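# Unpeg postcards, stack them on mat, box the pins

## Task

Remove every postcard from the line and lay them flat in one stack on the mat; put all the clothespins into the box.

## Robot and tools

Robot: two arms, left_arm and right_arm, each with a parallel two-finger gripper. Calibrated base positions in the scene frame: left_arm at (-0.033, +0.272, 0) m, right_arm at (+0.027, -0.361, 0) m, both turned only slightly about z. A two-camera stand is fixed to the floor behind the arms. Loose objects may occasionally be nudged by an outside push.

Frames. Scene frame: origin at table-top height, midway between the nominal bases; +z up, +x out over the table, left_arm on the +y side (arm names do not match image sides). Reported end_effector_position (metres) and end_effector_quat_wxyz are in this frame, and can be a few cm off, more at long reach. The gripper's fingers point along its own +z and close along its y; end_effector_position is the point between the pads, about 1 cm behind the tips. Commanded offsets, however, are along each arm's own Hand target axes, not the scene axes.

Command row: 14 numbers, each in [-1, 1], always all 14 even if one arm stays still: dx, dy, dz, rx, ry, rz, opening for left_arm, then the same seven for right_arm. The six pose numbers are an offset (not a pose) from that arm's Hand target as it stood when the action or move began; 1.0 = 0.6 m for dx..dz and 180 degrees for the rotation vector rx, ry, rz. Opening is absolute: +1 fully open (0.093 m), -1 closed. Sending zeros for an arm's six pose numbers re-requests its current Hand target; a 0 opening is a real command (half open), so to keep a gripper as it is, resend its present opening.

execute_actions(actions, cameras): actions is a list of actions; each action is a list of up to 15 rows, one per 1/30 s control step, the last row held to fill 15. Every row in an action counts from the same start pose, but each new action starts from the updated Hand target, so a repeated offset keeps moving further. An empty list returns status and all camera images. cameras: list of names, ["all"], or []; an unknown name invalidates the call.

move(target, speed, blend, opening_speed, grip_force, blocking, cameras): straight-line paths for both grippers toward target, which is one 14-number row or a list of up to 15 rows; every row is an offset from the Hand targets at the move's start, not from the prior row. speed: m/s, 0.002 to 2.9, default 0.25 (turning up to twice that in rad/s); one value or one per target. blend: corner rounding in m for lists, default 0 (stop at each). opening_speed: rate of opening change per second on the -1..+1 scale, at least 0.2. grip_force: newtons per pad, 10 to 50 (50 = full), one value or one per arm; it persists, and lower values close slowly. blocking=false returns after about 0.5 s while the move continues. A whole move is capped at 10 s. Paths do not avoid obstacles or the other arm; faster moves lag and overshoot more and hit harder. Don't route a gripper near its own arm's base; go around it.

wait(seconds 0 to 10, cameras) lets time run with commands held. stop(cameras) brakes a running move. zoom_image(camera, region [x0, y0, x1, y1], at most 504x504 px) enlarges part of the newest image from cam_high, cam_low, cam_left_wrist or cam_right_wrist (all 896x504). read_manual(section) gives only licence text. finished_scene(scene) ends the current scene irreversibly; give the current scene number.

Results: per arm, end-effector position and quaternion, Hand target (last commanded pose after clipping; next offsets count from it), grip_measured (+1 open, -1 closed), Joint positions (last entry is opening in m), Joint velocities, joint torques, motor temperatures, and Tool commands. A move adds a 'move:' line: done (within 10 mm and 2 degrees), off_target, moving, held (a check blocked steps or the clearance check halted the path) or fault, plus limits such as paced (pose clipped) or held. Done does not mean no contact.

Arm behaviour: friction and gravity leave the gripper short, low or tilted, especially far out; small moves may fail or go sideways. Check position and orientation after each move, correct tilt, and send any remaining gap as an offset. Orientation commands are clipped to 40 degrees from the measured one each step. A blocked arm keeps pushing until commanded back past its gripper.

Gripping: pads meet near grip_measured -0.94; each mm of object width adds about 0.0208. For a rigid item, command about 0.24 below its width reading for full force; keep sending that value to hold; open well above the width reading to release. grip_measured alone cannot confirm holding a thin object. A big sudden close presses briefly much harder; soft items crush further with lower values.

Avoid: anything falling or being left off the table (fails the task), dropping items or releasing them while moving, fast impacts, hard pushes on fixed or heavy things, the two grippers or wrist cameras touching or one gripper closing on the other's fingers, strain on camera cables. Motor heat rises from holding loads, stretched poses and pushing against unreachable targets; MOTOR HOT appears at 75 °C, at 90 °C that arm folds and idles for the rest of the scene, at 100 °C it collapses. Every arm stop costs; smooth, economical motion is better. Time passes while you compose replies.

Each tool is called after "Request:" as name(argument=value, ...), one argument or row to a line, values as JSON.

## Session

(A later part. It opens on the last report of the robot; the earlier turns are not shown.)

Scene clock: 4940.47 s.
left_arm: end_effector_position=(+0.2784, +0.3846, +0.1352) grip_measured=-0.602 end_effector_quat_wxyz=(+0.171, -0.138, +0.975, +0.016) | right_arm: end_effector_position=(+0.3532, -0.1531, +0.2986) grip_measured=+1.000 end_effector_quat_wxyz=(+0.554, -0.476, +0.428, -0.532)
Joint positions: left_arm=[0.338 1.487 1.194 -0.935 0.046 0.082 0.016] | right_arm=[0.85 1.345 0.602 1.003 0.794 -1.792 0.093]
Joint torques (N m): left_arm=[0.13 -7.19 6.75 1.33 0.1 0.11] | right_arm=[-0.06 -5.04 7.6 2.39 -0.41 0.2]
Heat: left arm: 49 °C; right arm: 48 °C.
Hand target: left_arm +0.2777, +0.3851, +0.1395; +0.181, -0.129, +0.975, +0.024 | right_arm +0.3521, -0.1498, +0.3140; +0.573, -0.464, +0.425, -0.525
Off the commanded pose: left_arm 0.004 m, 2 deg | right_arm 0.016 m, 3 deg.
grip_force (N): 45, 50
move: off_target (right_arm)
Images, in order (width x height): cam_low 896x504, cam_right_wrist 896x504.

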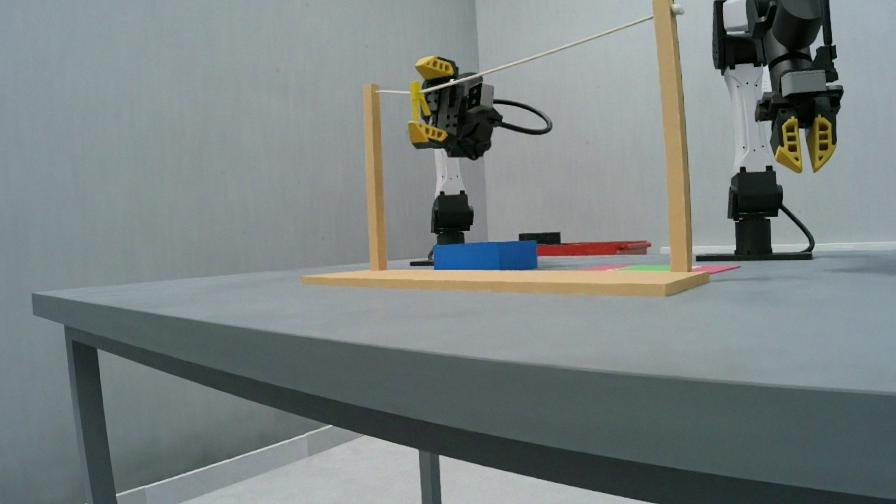

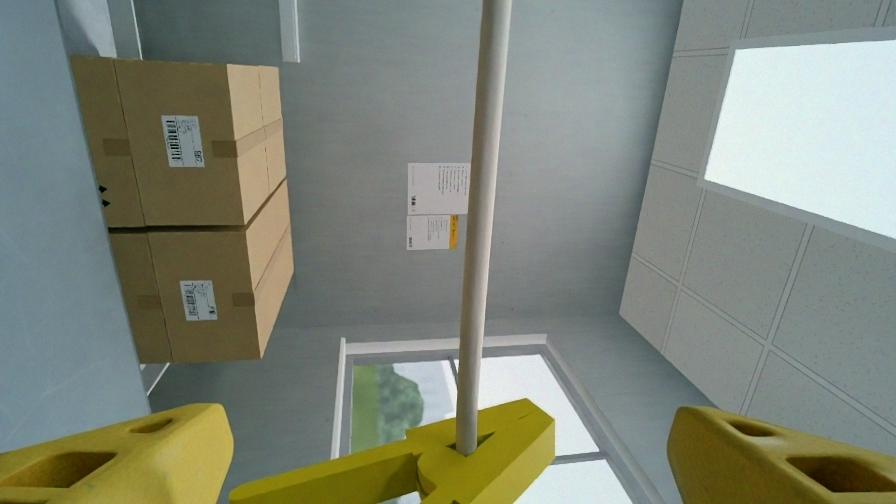

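Request:
move(
  target=[0,0,0,0,0,0,-0.6, 0,-0.02,-0.065,0,0,0,1],
  speed=0.06,
  cameras=["cam_right_wrist","cam_low"],
)

Request:
zoom_image(
  camera="cam_low",
  region=[370, 50, 490, 170],
)

Scene clock: 4949.63 s.
left_arm: end_effector_position=(+0.2784, +0.3846, +0.1352) grip_measured=-0.602 end_effector_quat_wxyz=(+0.171, -0.138, +0.975, +0.016) | right_arm: end_effector_position=(+0.3146, -0.1499, +0.3171) grip_measured=+1.000 end_effector_quat_wxyz=(+0.574, -0.467, +0.423, -0.524)
Joint positions: left_arm=[0.338 1.487 1.194 -0.935 0.046 0.082 0.016] | right_arm=[0.974 1.228 0.564 0.997 0.886 -1.836 0.093]
Joint torques (N m): left_arm=[0.06 -7.04 6.99 1.36 0.08 0.17] | right_arm=[0.29 -4.27 4.82 2.32 -0.12 0.04]
Heat: left arm: 49 °C; right arm: 47 °C.
Hand target: left_arm +0.2777, +0.3851, +0.1395; +0.181, -0.129, +0.975, +0.024 | right_arm +0.3116, -0.1533, +0.3175; +0.573, -0.464, +0.425, -0.525
Off the commanded pose: left_arm 0.004 m, 2 deg | right_arm 0.005 m, 1 deg.
grip_force (N): 45, 50
move: done
Images, in order (width x height): cam_low 896x504, cam_right_wrist 896x504.

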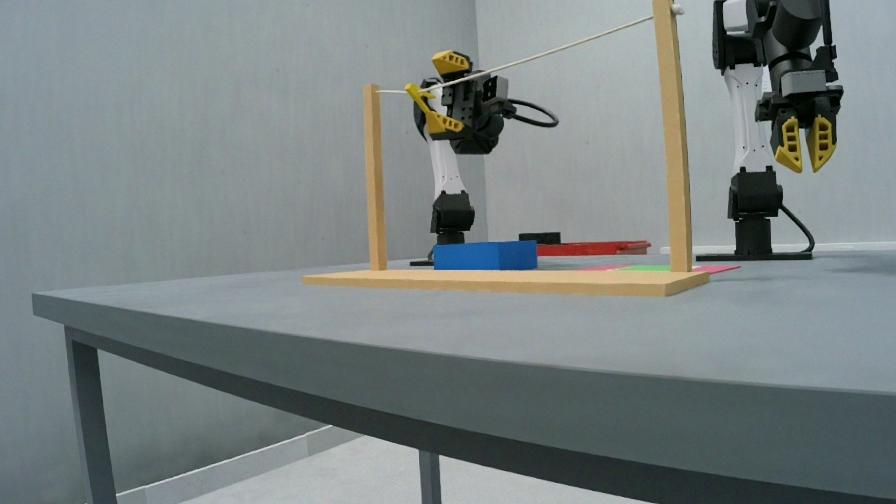

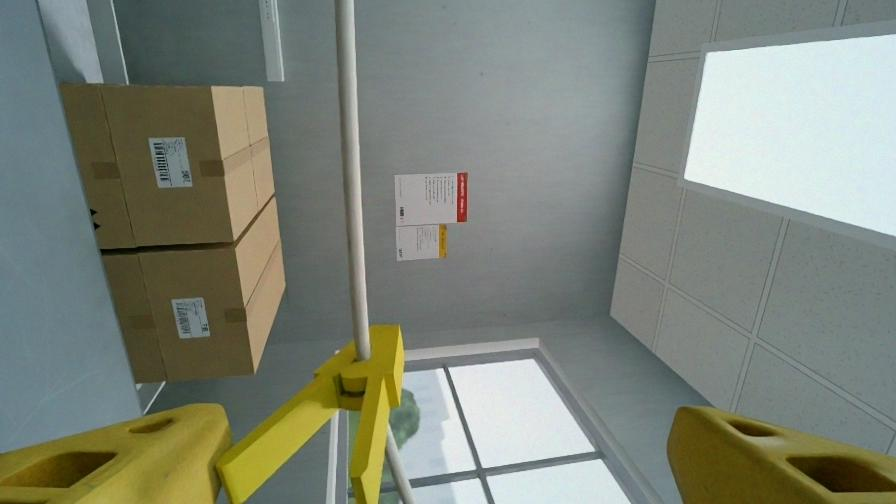

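Scaled by 4.200.

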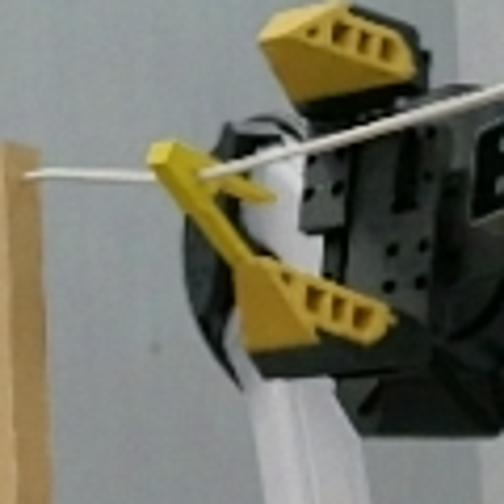

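Request:
move(
  target=[0,0,0,0,0,0,-0.6, 0,0.035,0.0,0,0,0,0.15],
  speed=0.025,
  opening_speed=1.0,
  cameras=["cam_right_wrist","cam_low"],
)

Request:
zoom_image(
  camera="cam_low",
  region=[370, 50, 490, 170],
)

Scene clock: 4960.77 s.
left_arm: end_effector_position=(+0.2784, +0.3846, +0.1352) grip_measured=-0.602 end_effector_quat_wxyz=(+0.171, -0.138, +0.975, +0.016) | right_arm: end_effector_position=(+0.3153, -0.1503, +0.2976) grip_measured=+0.151 end_effector_quat_wxyz=(+0.569, -0.471, +0.422, -0.525)
Joint positions: left_arm=[0.338 1.487 1.194 -0.935 0.046 0.082 0.016] | right_arm=[0.972 1.27 0.512 1.077 0.886 -1.837 0.052]
Joint torques (N m): left_arm=[0.23 -7.1 6.87 1.4 0.01 0.2] | right_arm=[-0.95 -2.84 4.7 2.63 -0.28 0.13]
Heat: left arm: 49 °C; right arm: 47 °C.
Hand target: left_arm +0.2777, +0.3851, +0.1395; +0.181, -0.129, +0.975, +0.024 | right_arm +0.3160, -0.1530, +0.2970; +0.573, -0.464, +0.425, -0.525
Off the commanded pose: left_arm 0.004 m, 2 deg | right_arm 0.003 m, 1 deg.
grip_force (N): 45, 50
move: done
Images, in order (width x height): cam_low 896x504, cam_right_wrist 896x504.

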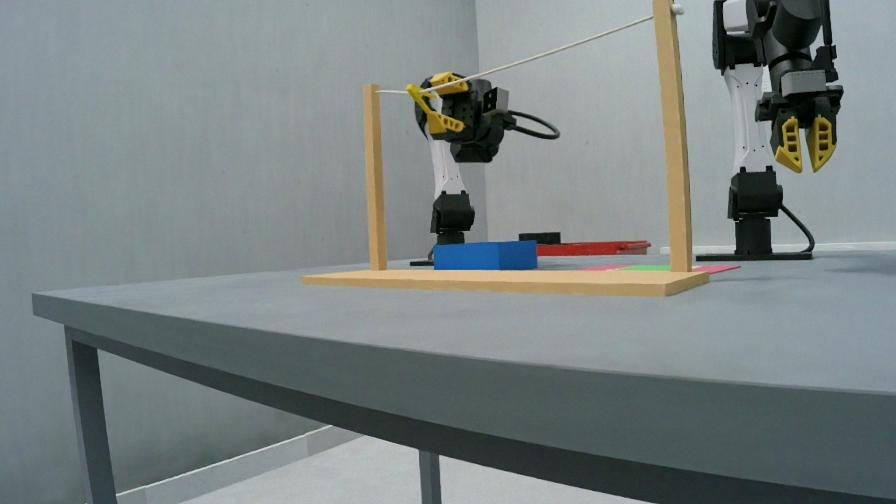

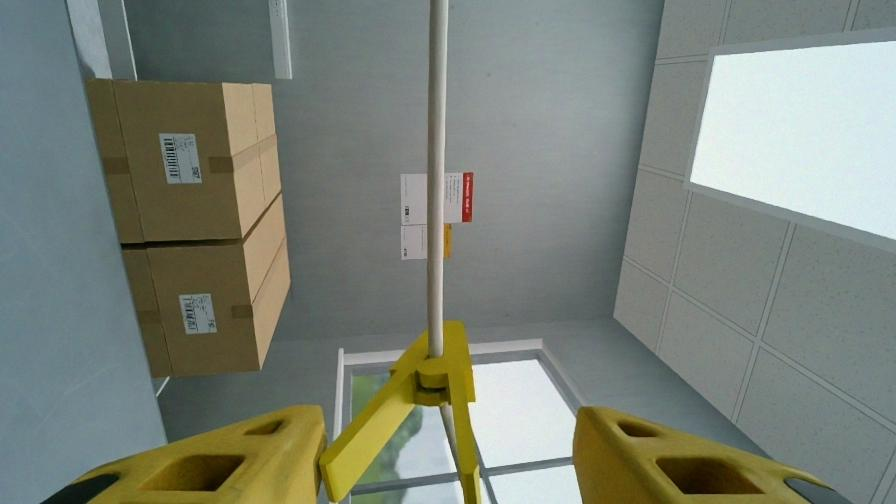

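Scaled by 4.200.

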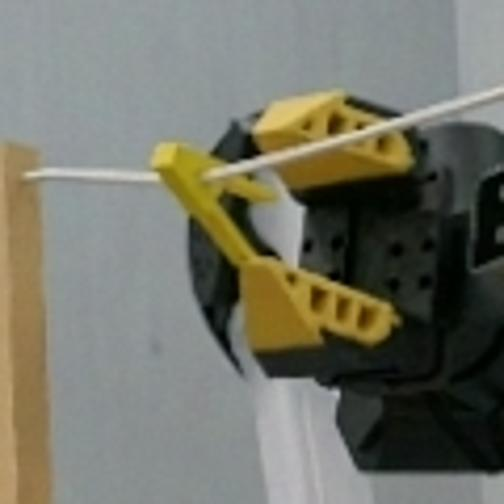

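Request:
move(
  target=[0,0,0,0,0,0,-0.6, 0,0.0,0.0,0,0,0,-0.25],
  opening_speed=0.5,
  cameras=["cam_right_wrist"],
)

Scene clock: 4969.63 s.
left_arm: end_effector_position=(+0.2784, +0.3846, +0.1352) grip_measured=-0.602 end_effector_quat_wxyz=(+0.171, -0.138, +0.975, +0.016) | right_arm: end_effector_position=(+0.3153, -0.1503, +0.2977) grip_measured=-0.249 end_effector_quat_wxyz=(+0.569, -0.471, +0.422, -0.525)
Joint positions: left_arm=[0.338 1.487 1.194 -0.935 0.046 0.082 0.016] | right_arm=[0.972 1.27 0.512 1.077 0.886 -1.837 0.033]
Joint torques (N m): left_arm=[0.23 -7.04 6.75 1.34 0.09 0.2] | right_arm=[-0.95 -2.82 4.68 2.63 -0.28 0.13]
Heat: left arm: 49 °C; right arm: 48 °C.
Hand target: left_arm +0.2777, +0.3851, +0.1395; +0.181, -0.129, +0.975, +0.024 | right_arm +0.3160, -0.1529, +0.2970; +0.573, -0.464, +0.425, -0.525
Off the commanded pose: left_arm 0.004 m, 2 deg | right_arm 0.003 m, 1 deg.
grip_force (N): 45, 50
move: done
Images, in order (width x height): cam_right_wrist 896x504.

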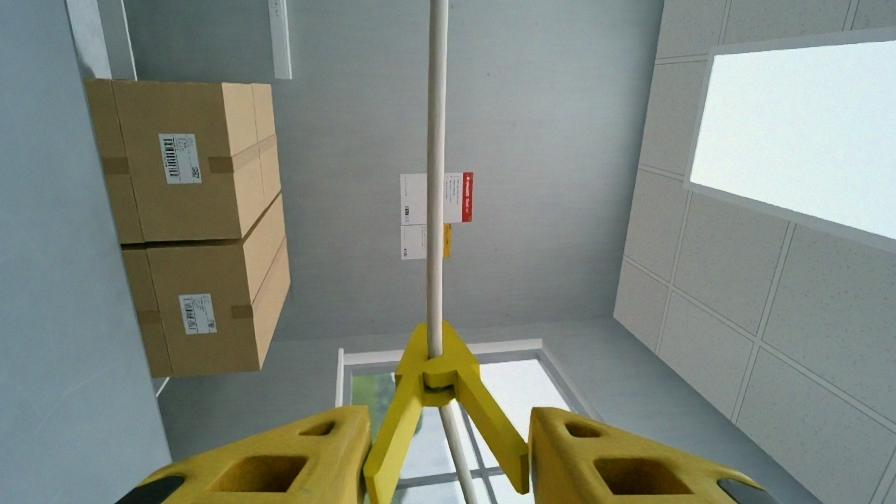

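Request:
move(
  target=[0,0,0,0,0,0,-0.6, 0,0.0,0.0,0,0,0,-1],
  opening_speed=0.5,
  cameras=["cam_right_wrist","cam_low"],
)

Request:
zoom_image(
  camera="cam_right_wrist",
  region=[350, 300, 550, 500],
)

Scene clock: 4983.10 s.
left_arm: end_effector_position=(+0.2784, +0.3846, +0.1352) grip_measured=-0.602 end_effector_quat_wxyz=(+0.171, -0.138, +0.975, +0.016) | right_arm: end_effector_position=(+0.3153, -0.1503, +0.2977) grip_measured=-0.773 end_effector_quat_wxyz=(+0.569, -0.471, +0.423, -0.525)
Joint positions: left_arm=[0.338 1.487 1.194 -0.935 0.046 0.082 0.016] | right_arm=[0.972 1.27 0.512 1.078 0.886 -1.837 0.008]
Joint torques (N m): left_arm=[0.43 -7.16 6.69 1.34 0.06 0.19] | right_arm=[-0.94 -2.81 4.7 2.63 -0.28 0.13]
Heat: left arm: 49 °C; right arm: 48 °C.
Hand target: left_arm +0.2777, +0.3851, +0.1395; +0.181, -0.129, +0.975, +0.024 | right_arm +0.3160, -0.1530, +0.2970; +0.573, -0.464, +0.425, -0.525
Off the commanded pose: left_arm 0.004 m, 2 deg | right_arm 0.003 m, 1 deg.
grip_force (N): 45, 50
move: done
Images, in order (width x height): cam_low 896x504, cam_right_wrist 896x504.

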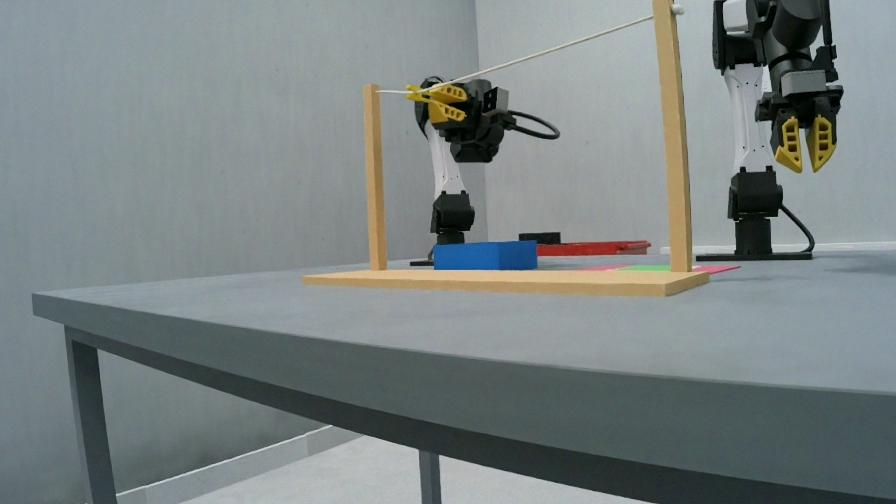

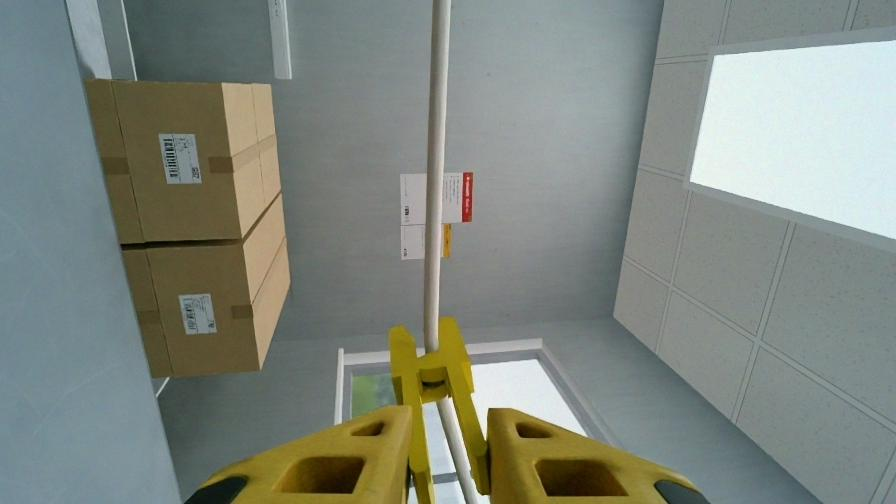

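Scaled by 2.520.

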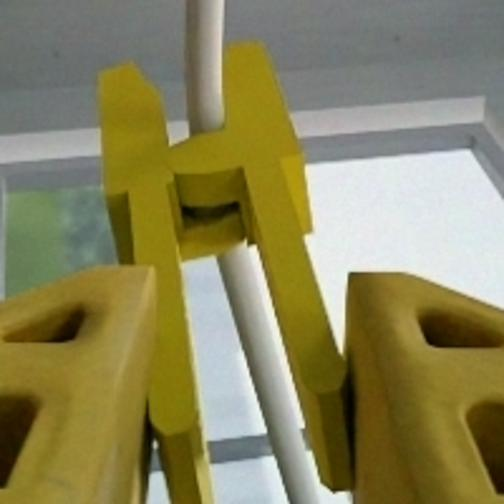

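Request:
move(
  target=[0,0,0,0,0,0,-0.6, 0,0.0,-0.08,0,0,0,-1],
  speed=0.08,
  cameras=["cam_right_wrist","cam_low"],
)

Request:
zoom_image(
  camera="cam_low",
  region=[370, 50, 490, 170],
)

Scene clock: 4990.67 s.
left_arm: end_effector_position=(+0.2784, +0.3846, +0.1352) grip_measured=-0.602 end_effector_quat_wxyz=(+0.171, -0.138, +0.975, +0.016) | right_arm: end_effector_position=(+0.2723, -0.1517, +0.2823) grip_measured=-0.792 end_effector_quat_wxyz=(+0.563, -0.480, +0.417, -0.527)
Joint positions: left_arm=[0.338 1.487 1.194 -0.935 0.046 0.082 0.016] | right_arm=[1.14 1.221 0.397 1.209 1.039 -1.944 0.007]
Joint torques (N m): left_arm=[0.14 -7.05 6.91 1.34 0.06 0.17] | right_arm=[0.29 -3.29 4.4 2.64 -0.13 0.01]
Heat: left arm: 49 °C; right arm: 49 °C.
Hand target: left_arm +0.2777, +0.3851, +0.1395; +0.181, -0.129, +0.975, +0.024 | right_arm +0.2692, -0.1570, +0.2870; +0.573, -0.464, +0.425, -0.525
Off the commanded pose: left_arm 0.004 m, 2 deg | right_arm 0.008 m, 2 deg.
grip_force (N): 45, 50
move: done
Images, in order (width x height): cam_low 896x504, cam_right_wrist 896x504.

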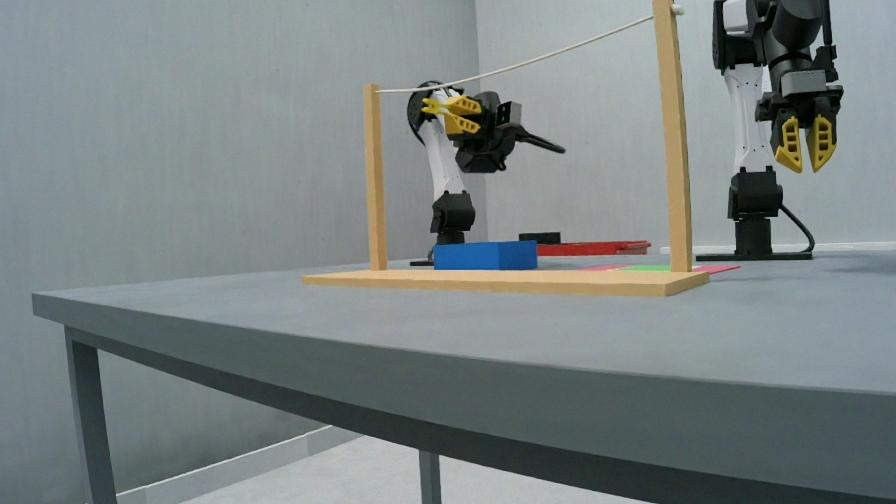

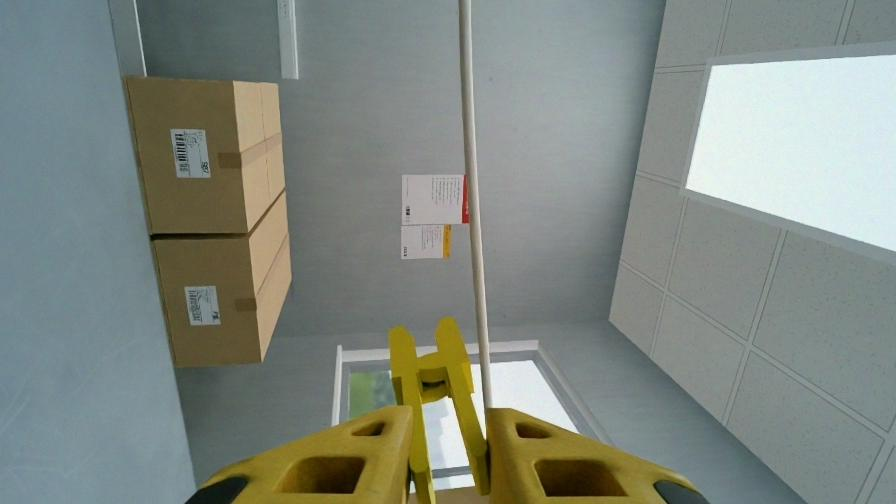

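Scaled by 4.200.

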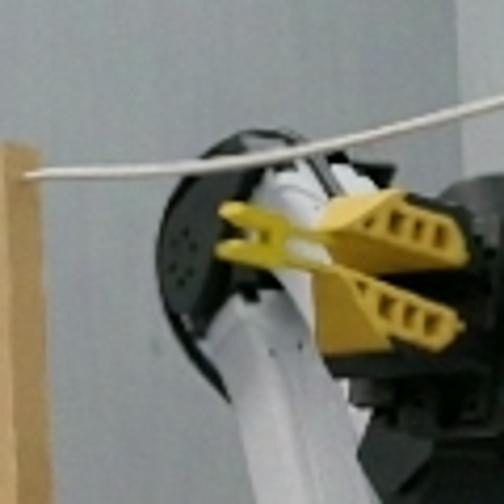

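Request:
move(
  target=[
    [0,0,0,0,0,0,-0.6, -0.064,0.022,-0.032,-0.2296,-0.1403,-0.0222,-1],
    [0,0,0,0,0,0,-0.6, -0.067,0.1295,-0.0887,-0.4822,-0.2302,-0.1553,-1],
    [0,0,0,0,0,0,-0.6, -0.068,0.2407,-0.126,-0.4822,-0.2302,-0.1553,-1],
  ],
  speed=0.18,
  blend=[0.02,0.02,0],
  cameras=["all"],
)

Scene clock: 5013.43 s.
left_arm: end_effector_position=(+0.2784, +0.3846, +0.1352) grip_measured=-0.602 end_effector_quat_wxyz=(+0.171, -0.138, +0.975, +0.016) | right_arm: end_effector_position=(+0.2259, -0.1232, +0.1260) grip_measured=-0.792 end_effector_quat_wxyz=(-0.068, +0.936, -0.345, +0.035)
Joint positions: left_arm=[0.338 1.487 1.194 -0.935 0.046 0.082 0.016] | right_arm=[0.853 1.576 1.289 -1.132 0.021 -1.55 0.007]
Joint torques (N m): left_arm=[0.29 -7.23 6.72 1.37 0.06 0.15] | right_arm=[0.31 -7.28 4.48 0.97 -0.36 0.02]
Heat: left arm: 49 °C; right arm: 48 °C.
Hand target: left_arm +0.2777, +0.3851, +0.1395; +0.181, -0.129, +0.975, +0.024 | right_arm +0.2220, -0.1201, +0.1300; -0.082, +0.936, -0.341, +0.030
Off the commanded pose: left_arm 0.004 m, 2 deg | right_arm 0.006 m, 2 deg.
grip_force (N): 45, 50
move: done

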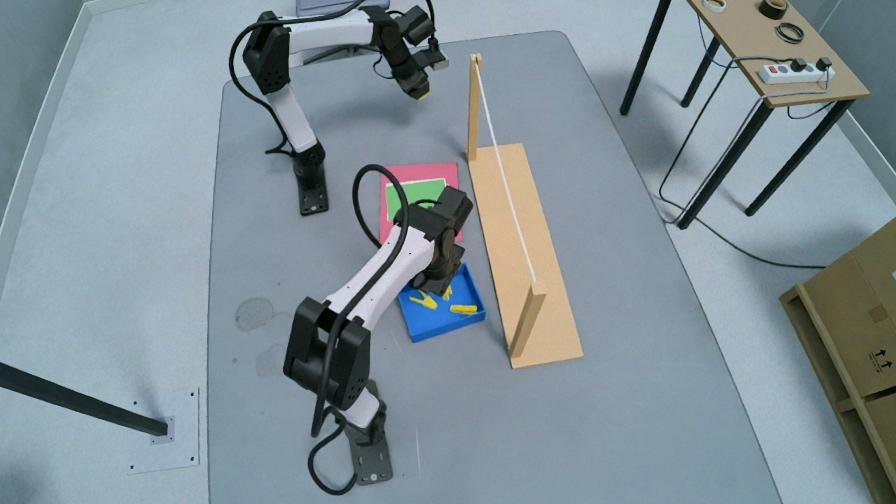

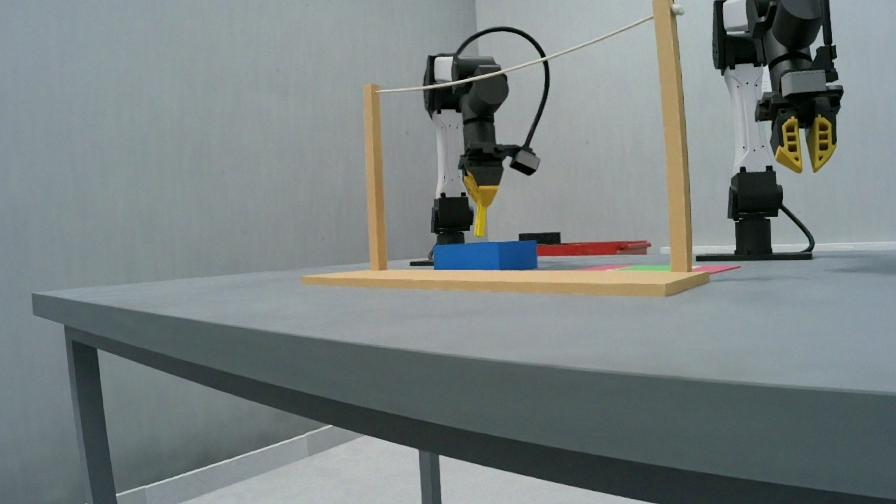

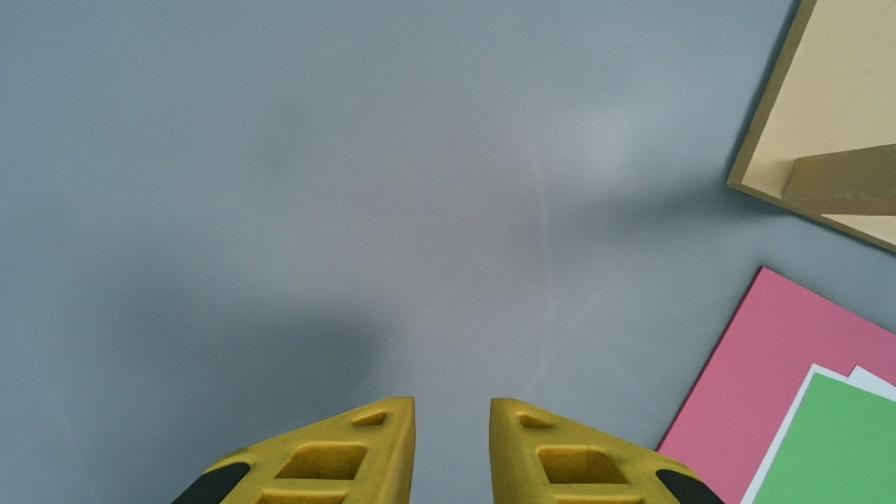

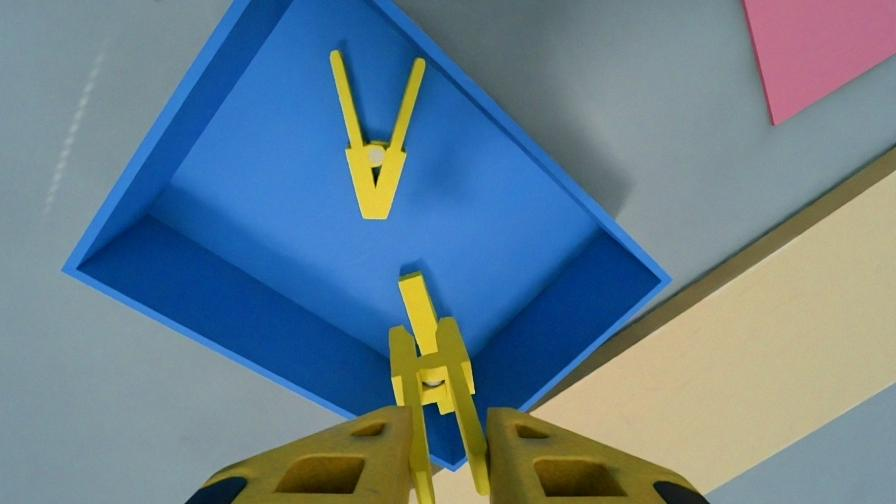

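Request:
move(
  target=[0,0,0,0,0,0,-0.6, 0,0.016,0.09,0,0,0,-1],
  speed=0.1,
  cameras=["cam_right_wrist","cam_low"],
)

Scene clock: 5024.73 s.
left_arm: end_effector_position=(+0.2784, +0.3846, +0.1352) grip_measured=-0.602 end_effector_quat_wxyz=(+0.171, -0.138, +0.975, +0.016) | right_arm: end_effector_position=(+0.2258, -0.1233, +0.0789) grip_measured=-0.792 end_effector_quat_wxyz=(-0.080, +0.935, -0.345, +0.039)
Joint positions: left_arm=[0.338 1.487 1.194 -0.935 0.046 0.082 0.016] | right_arm=[0.853 1.578 1.098 -0.913 0.021 -1.55 0.007]
Joint torques (N m): left_arm=[0.03 -7.08 7.06 1.37 0.05 0.16] | right_arm=[0.32 -5.03 4.49 1.04 -0.36 0.02]
Motor temperatures (°C): left_arm=[31 46 49 39 28 29 30] | right_arm=[31 42 38 45 31 29 31]
Heat: left arm: 49 °C; right arm: 45 °C.
Hand target: left_arm +0.2777, +0.3851, +0.1395; +0.181, -0.129, +0.975, +0.024 | right_arm +0.2220, -0.1201, +0.0753; -0.082, +0.936, -0.341, +0.030
Off the commanded pose: left_arm 0.004 m, 2 deg | right_arm 0.006 m, 1 deg.
grip_force (N): 45, 50
move: done
Images, in order (width x height): cam_low 896x504, cam_right_wrist 896x504.

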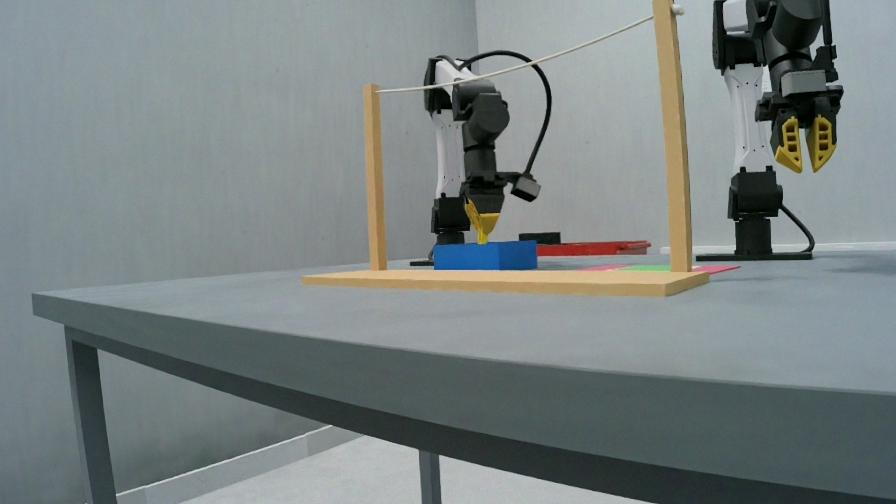

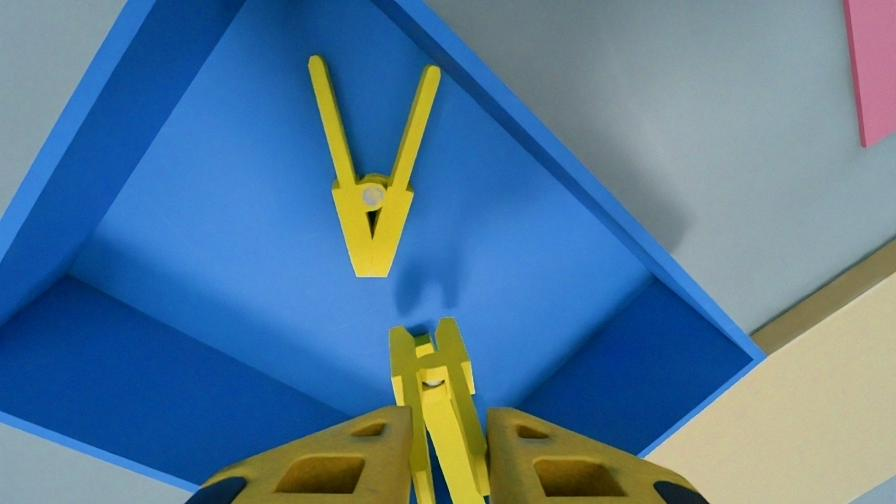

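Request:
move(
  target=[0,0,0,0,0,0,-0.6, 0,0.0023,0.014,0,0,0,-1],
  speed=0.04,
  cameras=["cam_right_wrist"],
)

Request:
move(
  target=[0,0,0,0,0,0,-0.6, 0,0,0,0,0,0,-0.1],
  opening_speed=0.6,
  cameras=["cam_right_wrist"],
)

Scene clock: 5033.27 s.
left_arm: end_effector_position=(+0.2784, +0.3846, +0.1352) grip_measured=-0.602 end_effector_quat_wxyz=(+0.171, -0.138, +0.975, +0.016) | right_arm: end_effector_position=(+0.2261, -0.1230, +0.0710) grip_measured=-0.792 end_effector_quat_wxyz=(-0.081, +0.934, -0.345, +0.039)
Joint positions: left_arm=[0.338 1.487 1.194 -0.935 0.046 0.082 0.016] | right_arm=[0.853 1.586 1.073 -0.878 0.021 -1.55 0.007]
Joint torques (N m): left_arm=[0.16 -6.95 6.52 1.37 0.06 0.12] | right_arm=[0.31 -4.94 4.38 1.05 -0.36 0.02]
Heat: left arm: 49 °C; right arm: 44 °C.
Hand target: left_arm +0.2777, +0.3851, +0.1395; +0.181, -0.129, +0.975, +0.024 | right_arm +0.2220, -0.1200, +0.0667; -0.082, +0.936, -0.341, +0.030
Off the commanded pose: left_arm 0.004 m, 2 deg | right_arm 0.007 m, 1 deg.
grip_force (N): 45, 50
move: done
Images, in order (width x height): cam_right_wrist 896x504.

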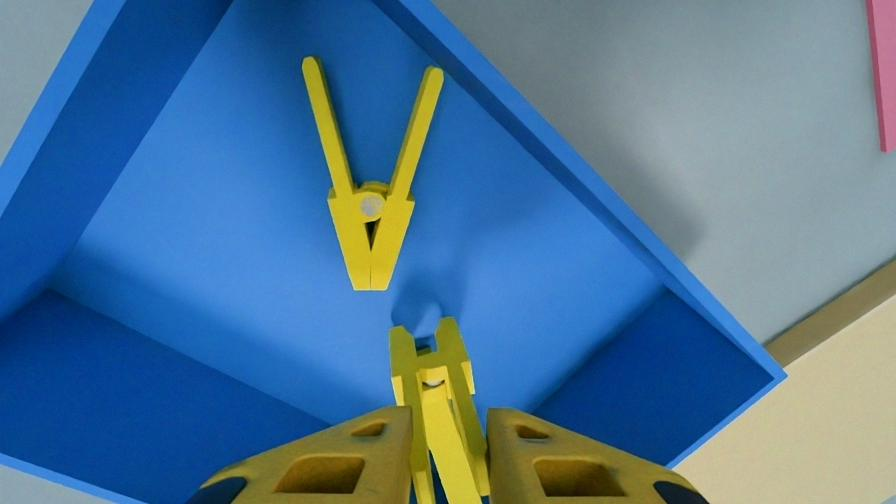

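Scene clock: 5034.97 s.
left_arm: end_effector_position=(+0.2784, +0.3846, +0.1352) grip_measured=-0.602 end_effector_quat_wxyz=(+0.171, -0.138, +0.975, +0.016) | right_arm: end_effector_position=(+0.2262, -0.1228, +0.0710) grip_measured=-0.101 end_effector_quat_wxyz=(-0.082, +0.934, -0.345, +0.039)
Joint positions: left_arm=[0.338 1.487 1.194 -0.935 0.046 0.082 0.016] | right_arm=[0.853 1.586 1.073 -0.877 0.021 -1.55 0.04]
Joint torques (N m): left_arm=[0.02 -6.93 6.6 1.39 0.1 0.15] | right_arm=[0.31 -4.94 4.38 1.06 -0.36 0.02]
Heat: left arm: 49 °C; right arm: 44 °C.
Hand target: left_arm +0.2777, +0.3851, +0.1395; +0.181, -0.129, +0.975, +0.024 | right_arm +0.2220, -0.1201, +0.0667; -0.082, +0.936, -0.341, +0.030
Off the commanded pose: left_arm 0.004 m, 2 deg | right_arm 0.007 m, 1 deg.
grip_force (N): 45, 50
move: done
Images, in order (width x height): cam_right_wrist 896x504.

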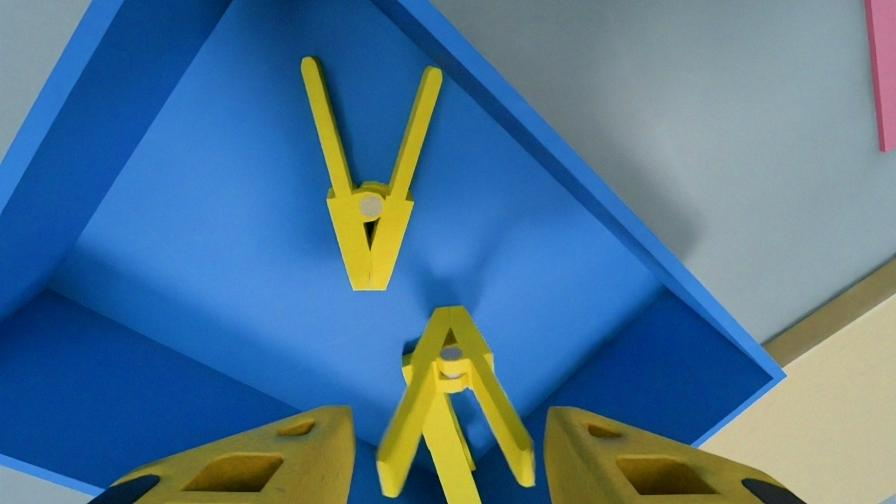

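Request:
move(
  target=[0,0,0,0,0,0,-0.6, 0,0,0,0,0,0,0.4],
  opening_speed=0.6,
  cameras=["cam_right_wrist"],
)

Request:
move(
  target=[0,0,0,0,0,0,-0.6, 0,-0.03,-0.17,0,0,0,0.4],
  speed=0.12,
  cameras=["cam_right_wrist"],
)

Scene clock: 5041.40 s.
left_arm: end_effector_position=(+0.2784, +0.3846, +0.1352) grip_measured=-0.602 end_effector_quat_wxyz=(+0.171, -0.138, +0.975, +0.016) | right_arm: end_effector_position=(+0.2263, -0.1227, +0.0710) grip_measured=+0.399 end_effector_quat_wxyz=(-0.082, +0.934, -0.345, +0.039)
Joint positions: left_arm=[0.338 1.487 1.194 -0.935 0.046 0.082 0.016] | right_arm=[0.853 1.586 1.073 -0.877 0.021 -1.55 0.064]
Joint torques (N m): left_arm=[-0.14 -6.9 6.82 1.35 0.07 0.14] | right_arm=[0.31 -4.94 4.38 1.05 -0.36 0.03]
Heat: left arm: 49 °C; right arm: 43 °C.
Hand target: left_arm +0.2777, +0.3851, +0.1395; +0.181, -0.129, +0.975, +0.024 | right_arm +0.2220, -0.1200, +0.0667; -0.082, +0.936, -0.341, +0.030
Off the commanded pose: left_arm 0.004 m, 2 deg | right_arm 0.007 m, 1 deg.
grip_force (N): 45, 50
move: done
Images, in order (width x height): cam_right_wrist 896x504.

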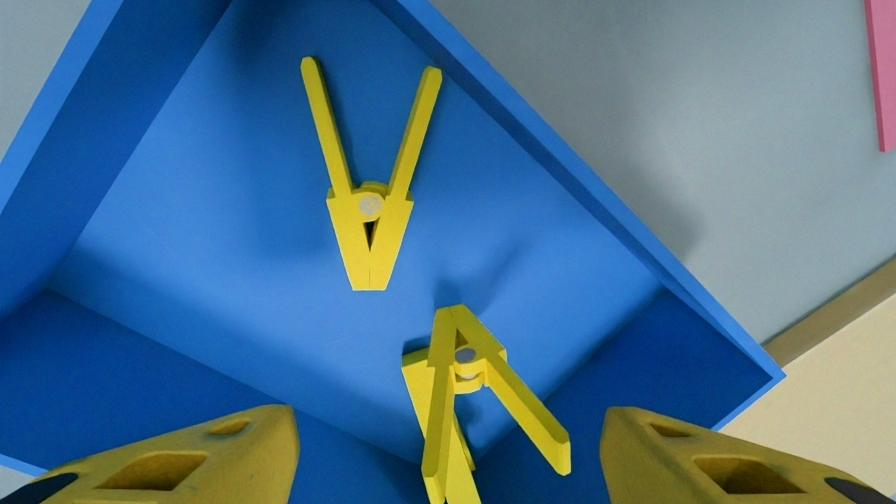

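Scene clock: 5043.07 s.
left_arm: end_effector_position=(+0.2784, +0.3846, +0.1352) grip_measured=-0.602 end_effector_quat_wxyz=(+0.171, -0.138, +0.975, +0.016) | right_arm: end_effector_position=(+0.2245, -0.1250, +0.1602) grip_measured=+0.399 end_effector_quat_wxyz=(-0.068, +0.936, -0.345, +0.034)
Joint positions: left_arm=[0.338 1.487 1.194 -0.935 0.046 0.082 0.016] | right_arm=[0.853 1.571 1.419 -1.269 0.021 -1.55 0.064]
Joint torques (N m): left_arm=[0.06 -7.15 6.76 1.35 0.04 0.07] | right_arm=[0.29 -6.32 7.19 0.72 -0.36 0.01]
Heat: left arm: 49 °C; right arm: 43 °C.
Hand target: left_arm +0.2777, +0.3851, +0.1395; +0.181, -0.129, +0.975, +0.024 | right_arm +0.2220, -0.1201, +0.1702; -0.082, +0.936, -0.341, +0.030
Off the commanded pose: left_arm 0.004 m, 2 deg | right_arm 0.011 m, 2 deg.
grip_force (N): 45, 50
move: off_target (right_arm)
Images, in order (width x height): cam_right_wrist 896x504.

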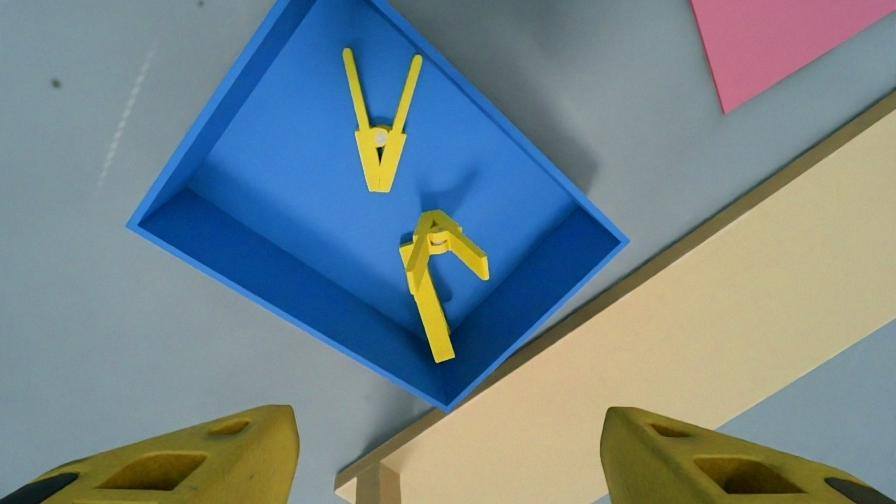

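Request:
execute_actions(
  actions=[],
)

Request:
zoom_image(
  camera="cam_low",
  region=[420, 210, 560, 290],
)

Request:
zoom_image(
  camera="cam_right_wrist",
  region=[330, 160, 560, 400],
)

Request:
zoom_image(
  camera="cam_high",
  region=[360, 150, 520, 350],
)

Scene clock: 5049.70 s.
left_arm: end_effector_position=(+0.2784, +0.3846, +0.1352) grip_measured=-0.602 end_effector_quat_wxyz=(+0.171, -0.138, +0.975, +0.016) | right_arm: end_effector_position=(+0.2244, -0.1250, +0.1602) grip_measured=+0.399 end_effector_quat_wxyz=(-0.067, +0.936, -0.345, +0.034)
Joint positions: left_arm=[0.338 1.487 1.194 -0.935 0.046 0.082 0.016] | right_arm=[0.853 1.571 1.419 -1.269 0.021 -1.55 0.064]
Joint velocities: within noise
Joint torques (N m): left_arm=[-0.01 -7.35 7.02 1.34 0.09 0.18] | right_arm=[0.31 -6.31 7.19 0.71 -0.36 0.01]
Motor temperatures (°C): left_arm=[31 46 49 39 28 29 30] | right_arm=[31 43 38 42 31 29 30]
Heat: left arm: 49 °C; right arm: 43 °C.
Hand target: left_arm +0.2777, +0.3851, +0.1395; +0.181, -0.129, +0.975, +0.024 | right_arm +0.2220, -0.1201, +0.1702; -0.082, +0.936, -0.341, +0.030
Tool commands: left_gripper/opening=-0.6 right_gripper/opening=+0.4
Off the commanded pose: left_arm 0.004 m, 2 deg | right_arm 0.012 m, 2 deg.
grip_force (N): 45, 50

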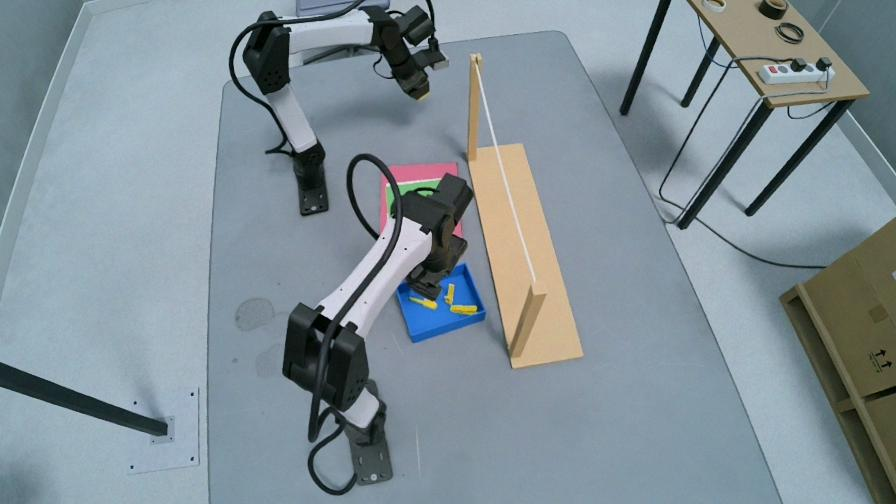

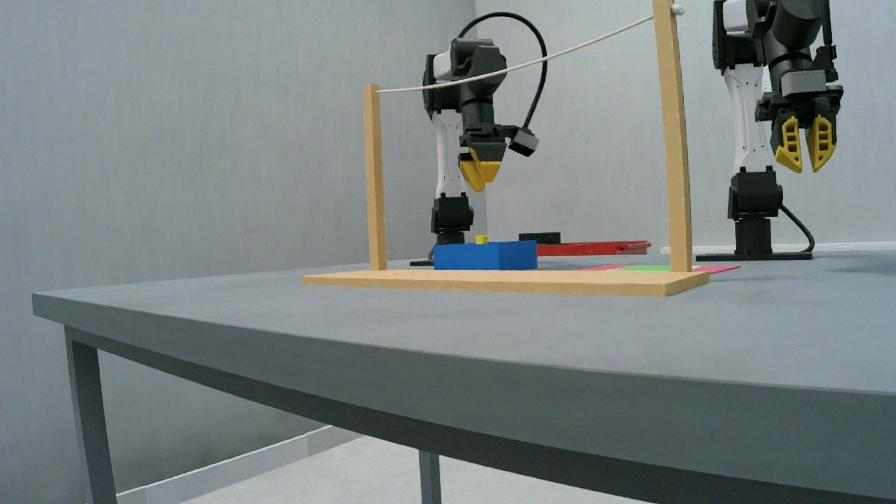

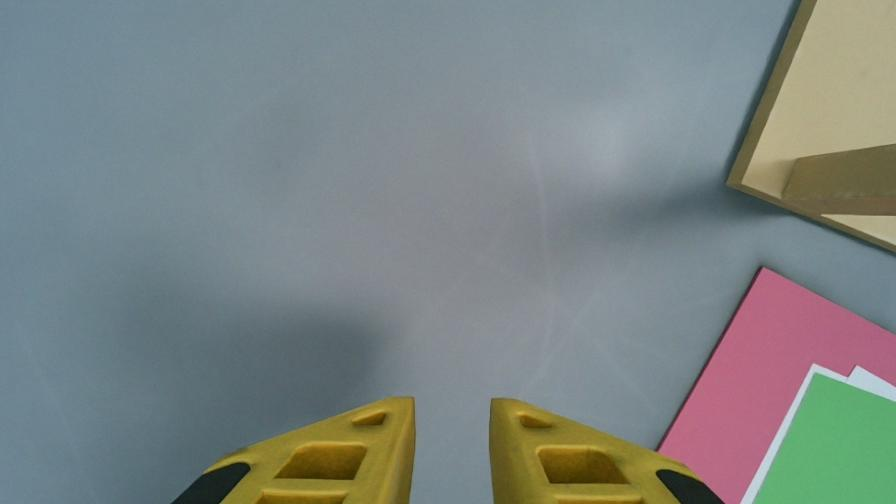

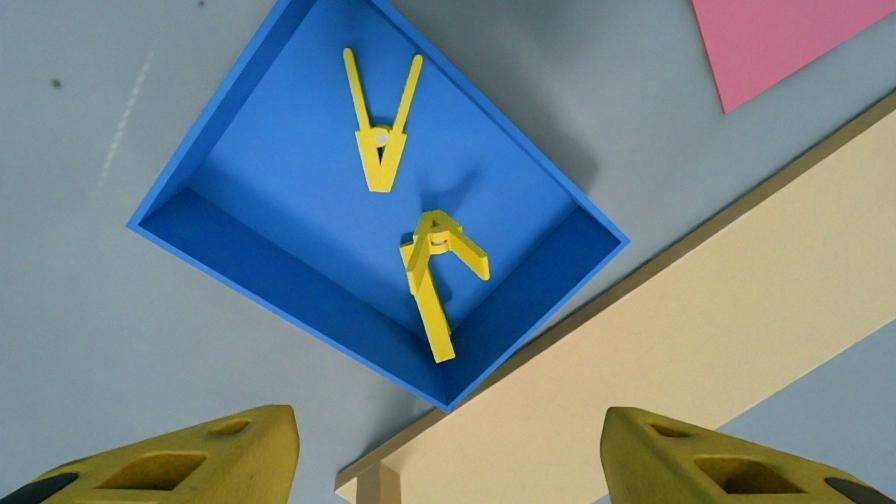

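Scaled by 3.600.

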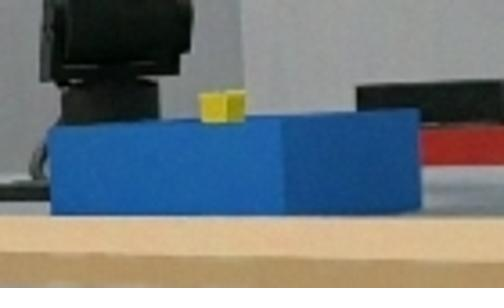

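Scaled by 2.100.

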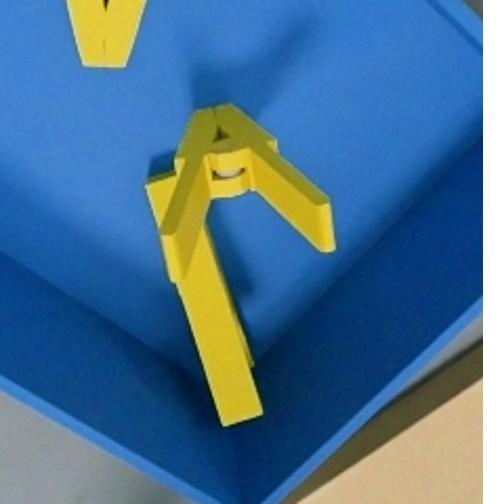

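Scaled by 2.520.

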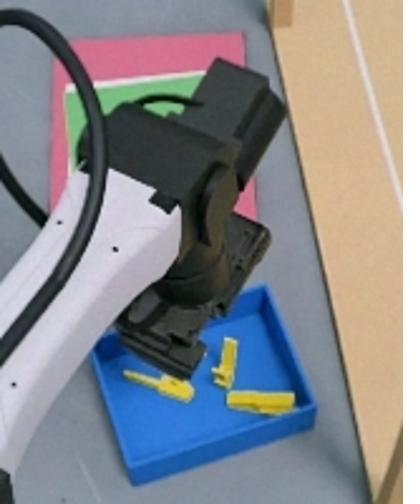

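Request:
move(
  target=[0,0,0,0,0,0,-0.6, 0.044,0.005,0.125,0,0,0,0.05],
  speed=0.1,
  cameras=["cam_right_wrist"],
)

Scene clock: 5115.20 s.
left_arm: end_effector_position=(+0.2784, +0.3846, +0.1352) grip_measured=-0.602 end_effector_quat_wxyz=(+0.171, -0.138, +0.975, +0.016) | right_arm: end_effector_position=(+0.2498, -0.1306, +0.0991) grip_measured=+0.051 end_effector_quat_wxyz=(-0.079, +0.935, -0.344, +0.039)
Joint positions: left_arm=[0.338 1.487 1.194 -0.935 0.046 0.082 0.016] | right_arm=[0.773 1.604 1.206 -0.997 0.007 -1.631 0.048]
Joint torques (N m): left_arm=[0.13 -6.87 6.84 1.41 0.05 0.1] | right_arm=[-0.81 -5.39 4.59 1.03 -0.39 -0.09]
Heat: left arm: 49 °C; right arm: 43 °C.
Hand target: left_arm +0.2777, +0.3851, +0.1395; +0.181, -0.129, +0.975, +0.024 | right_arm +0.2488, -0.1293, +0.0959; -0.082, +0.936, -0.341, +0.030
Off the commanded pose: left_arm 0.004 m, 2 deg | right_arm 0.004 m, 1 deg.
grip_force (N): 45, 50
move: done
Images, in order (width x height): cam_right_wrist 896x504.

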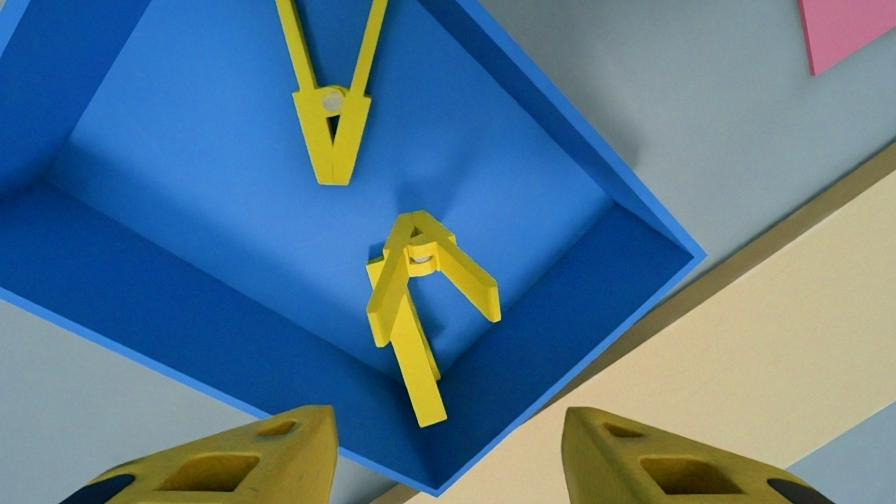

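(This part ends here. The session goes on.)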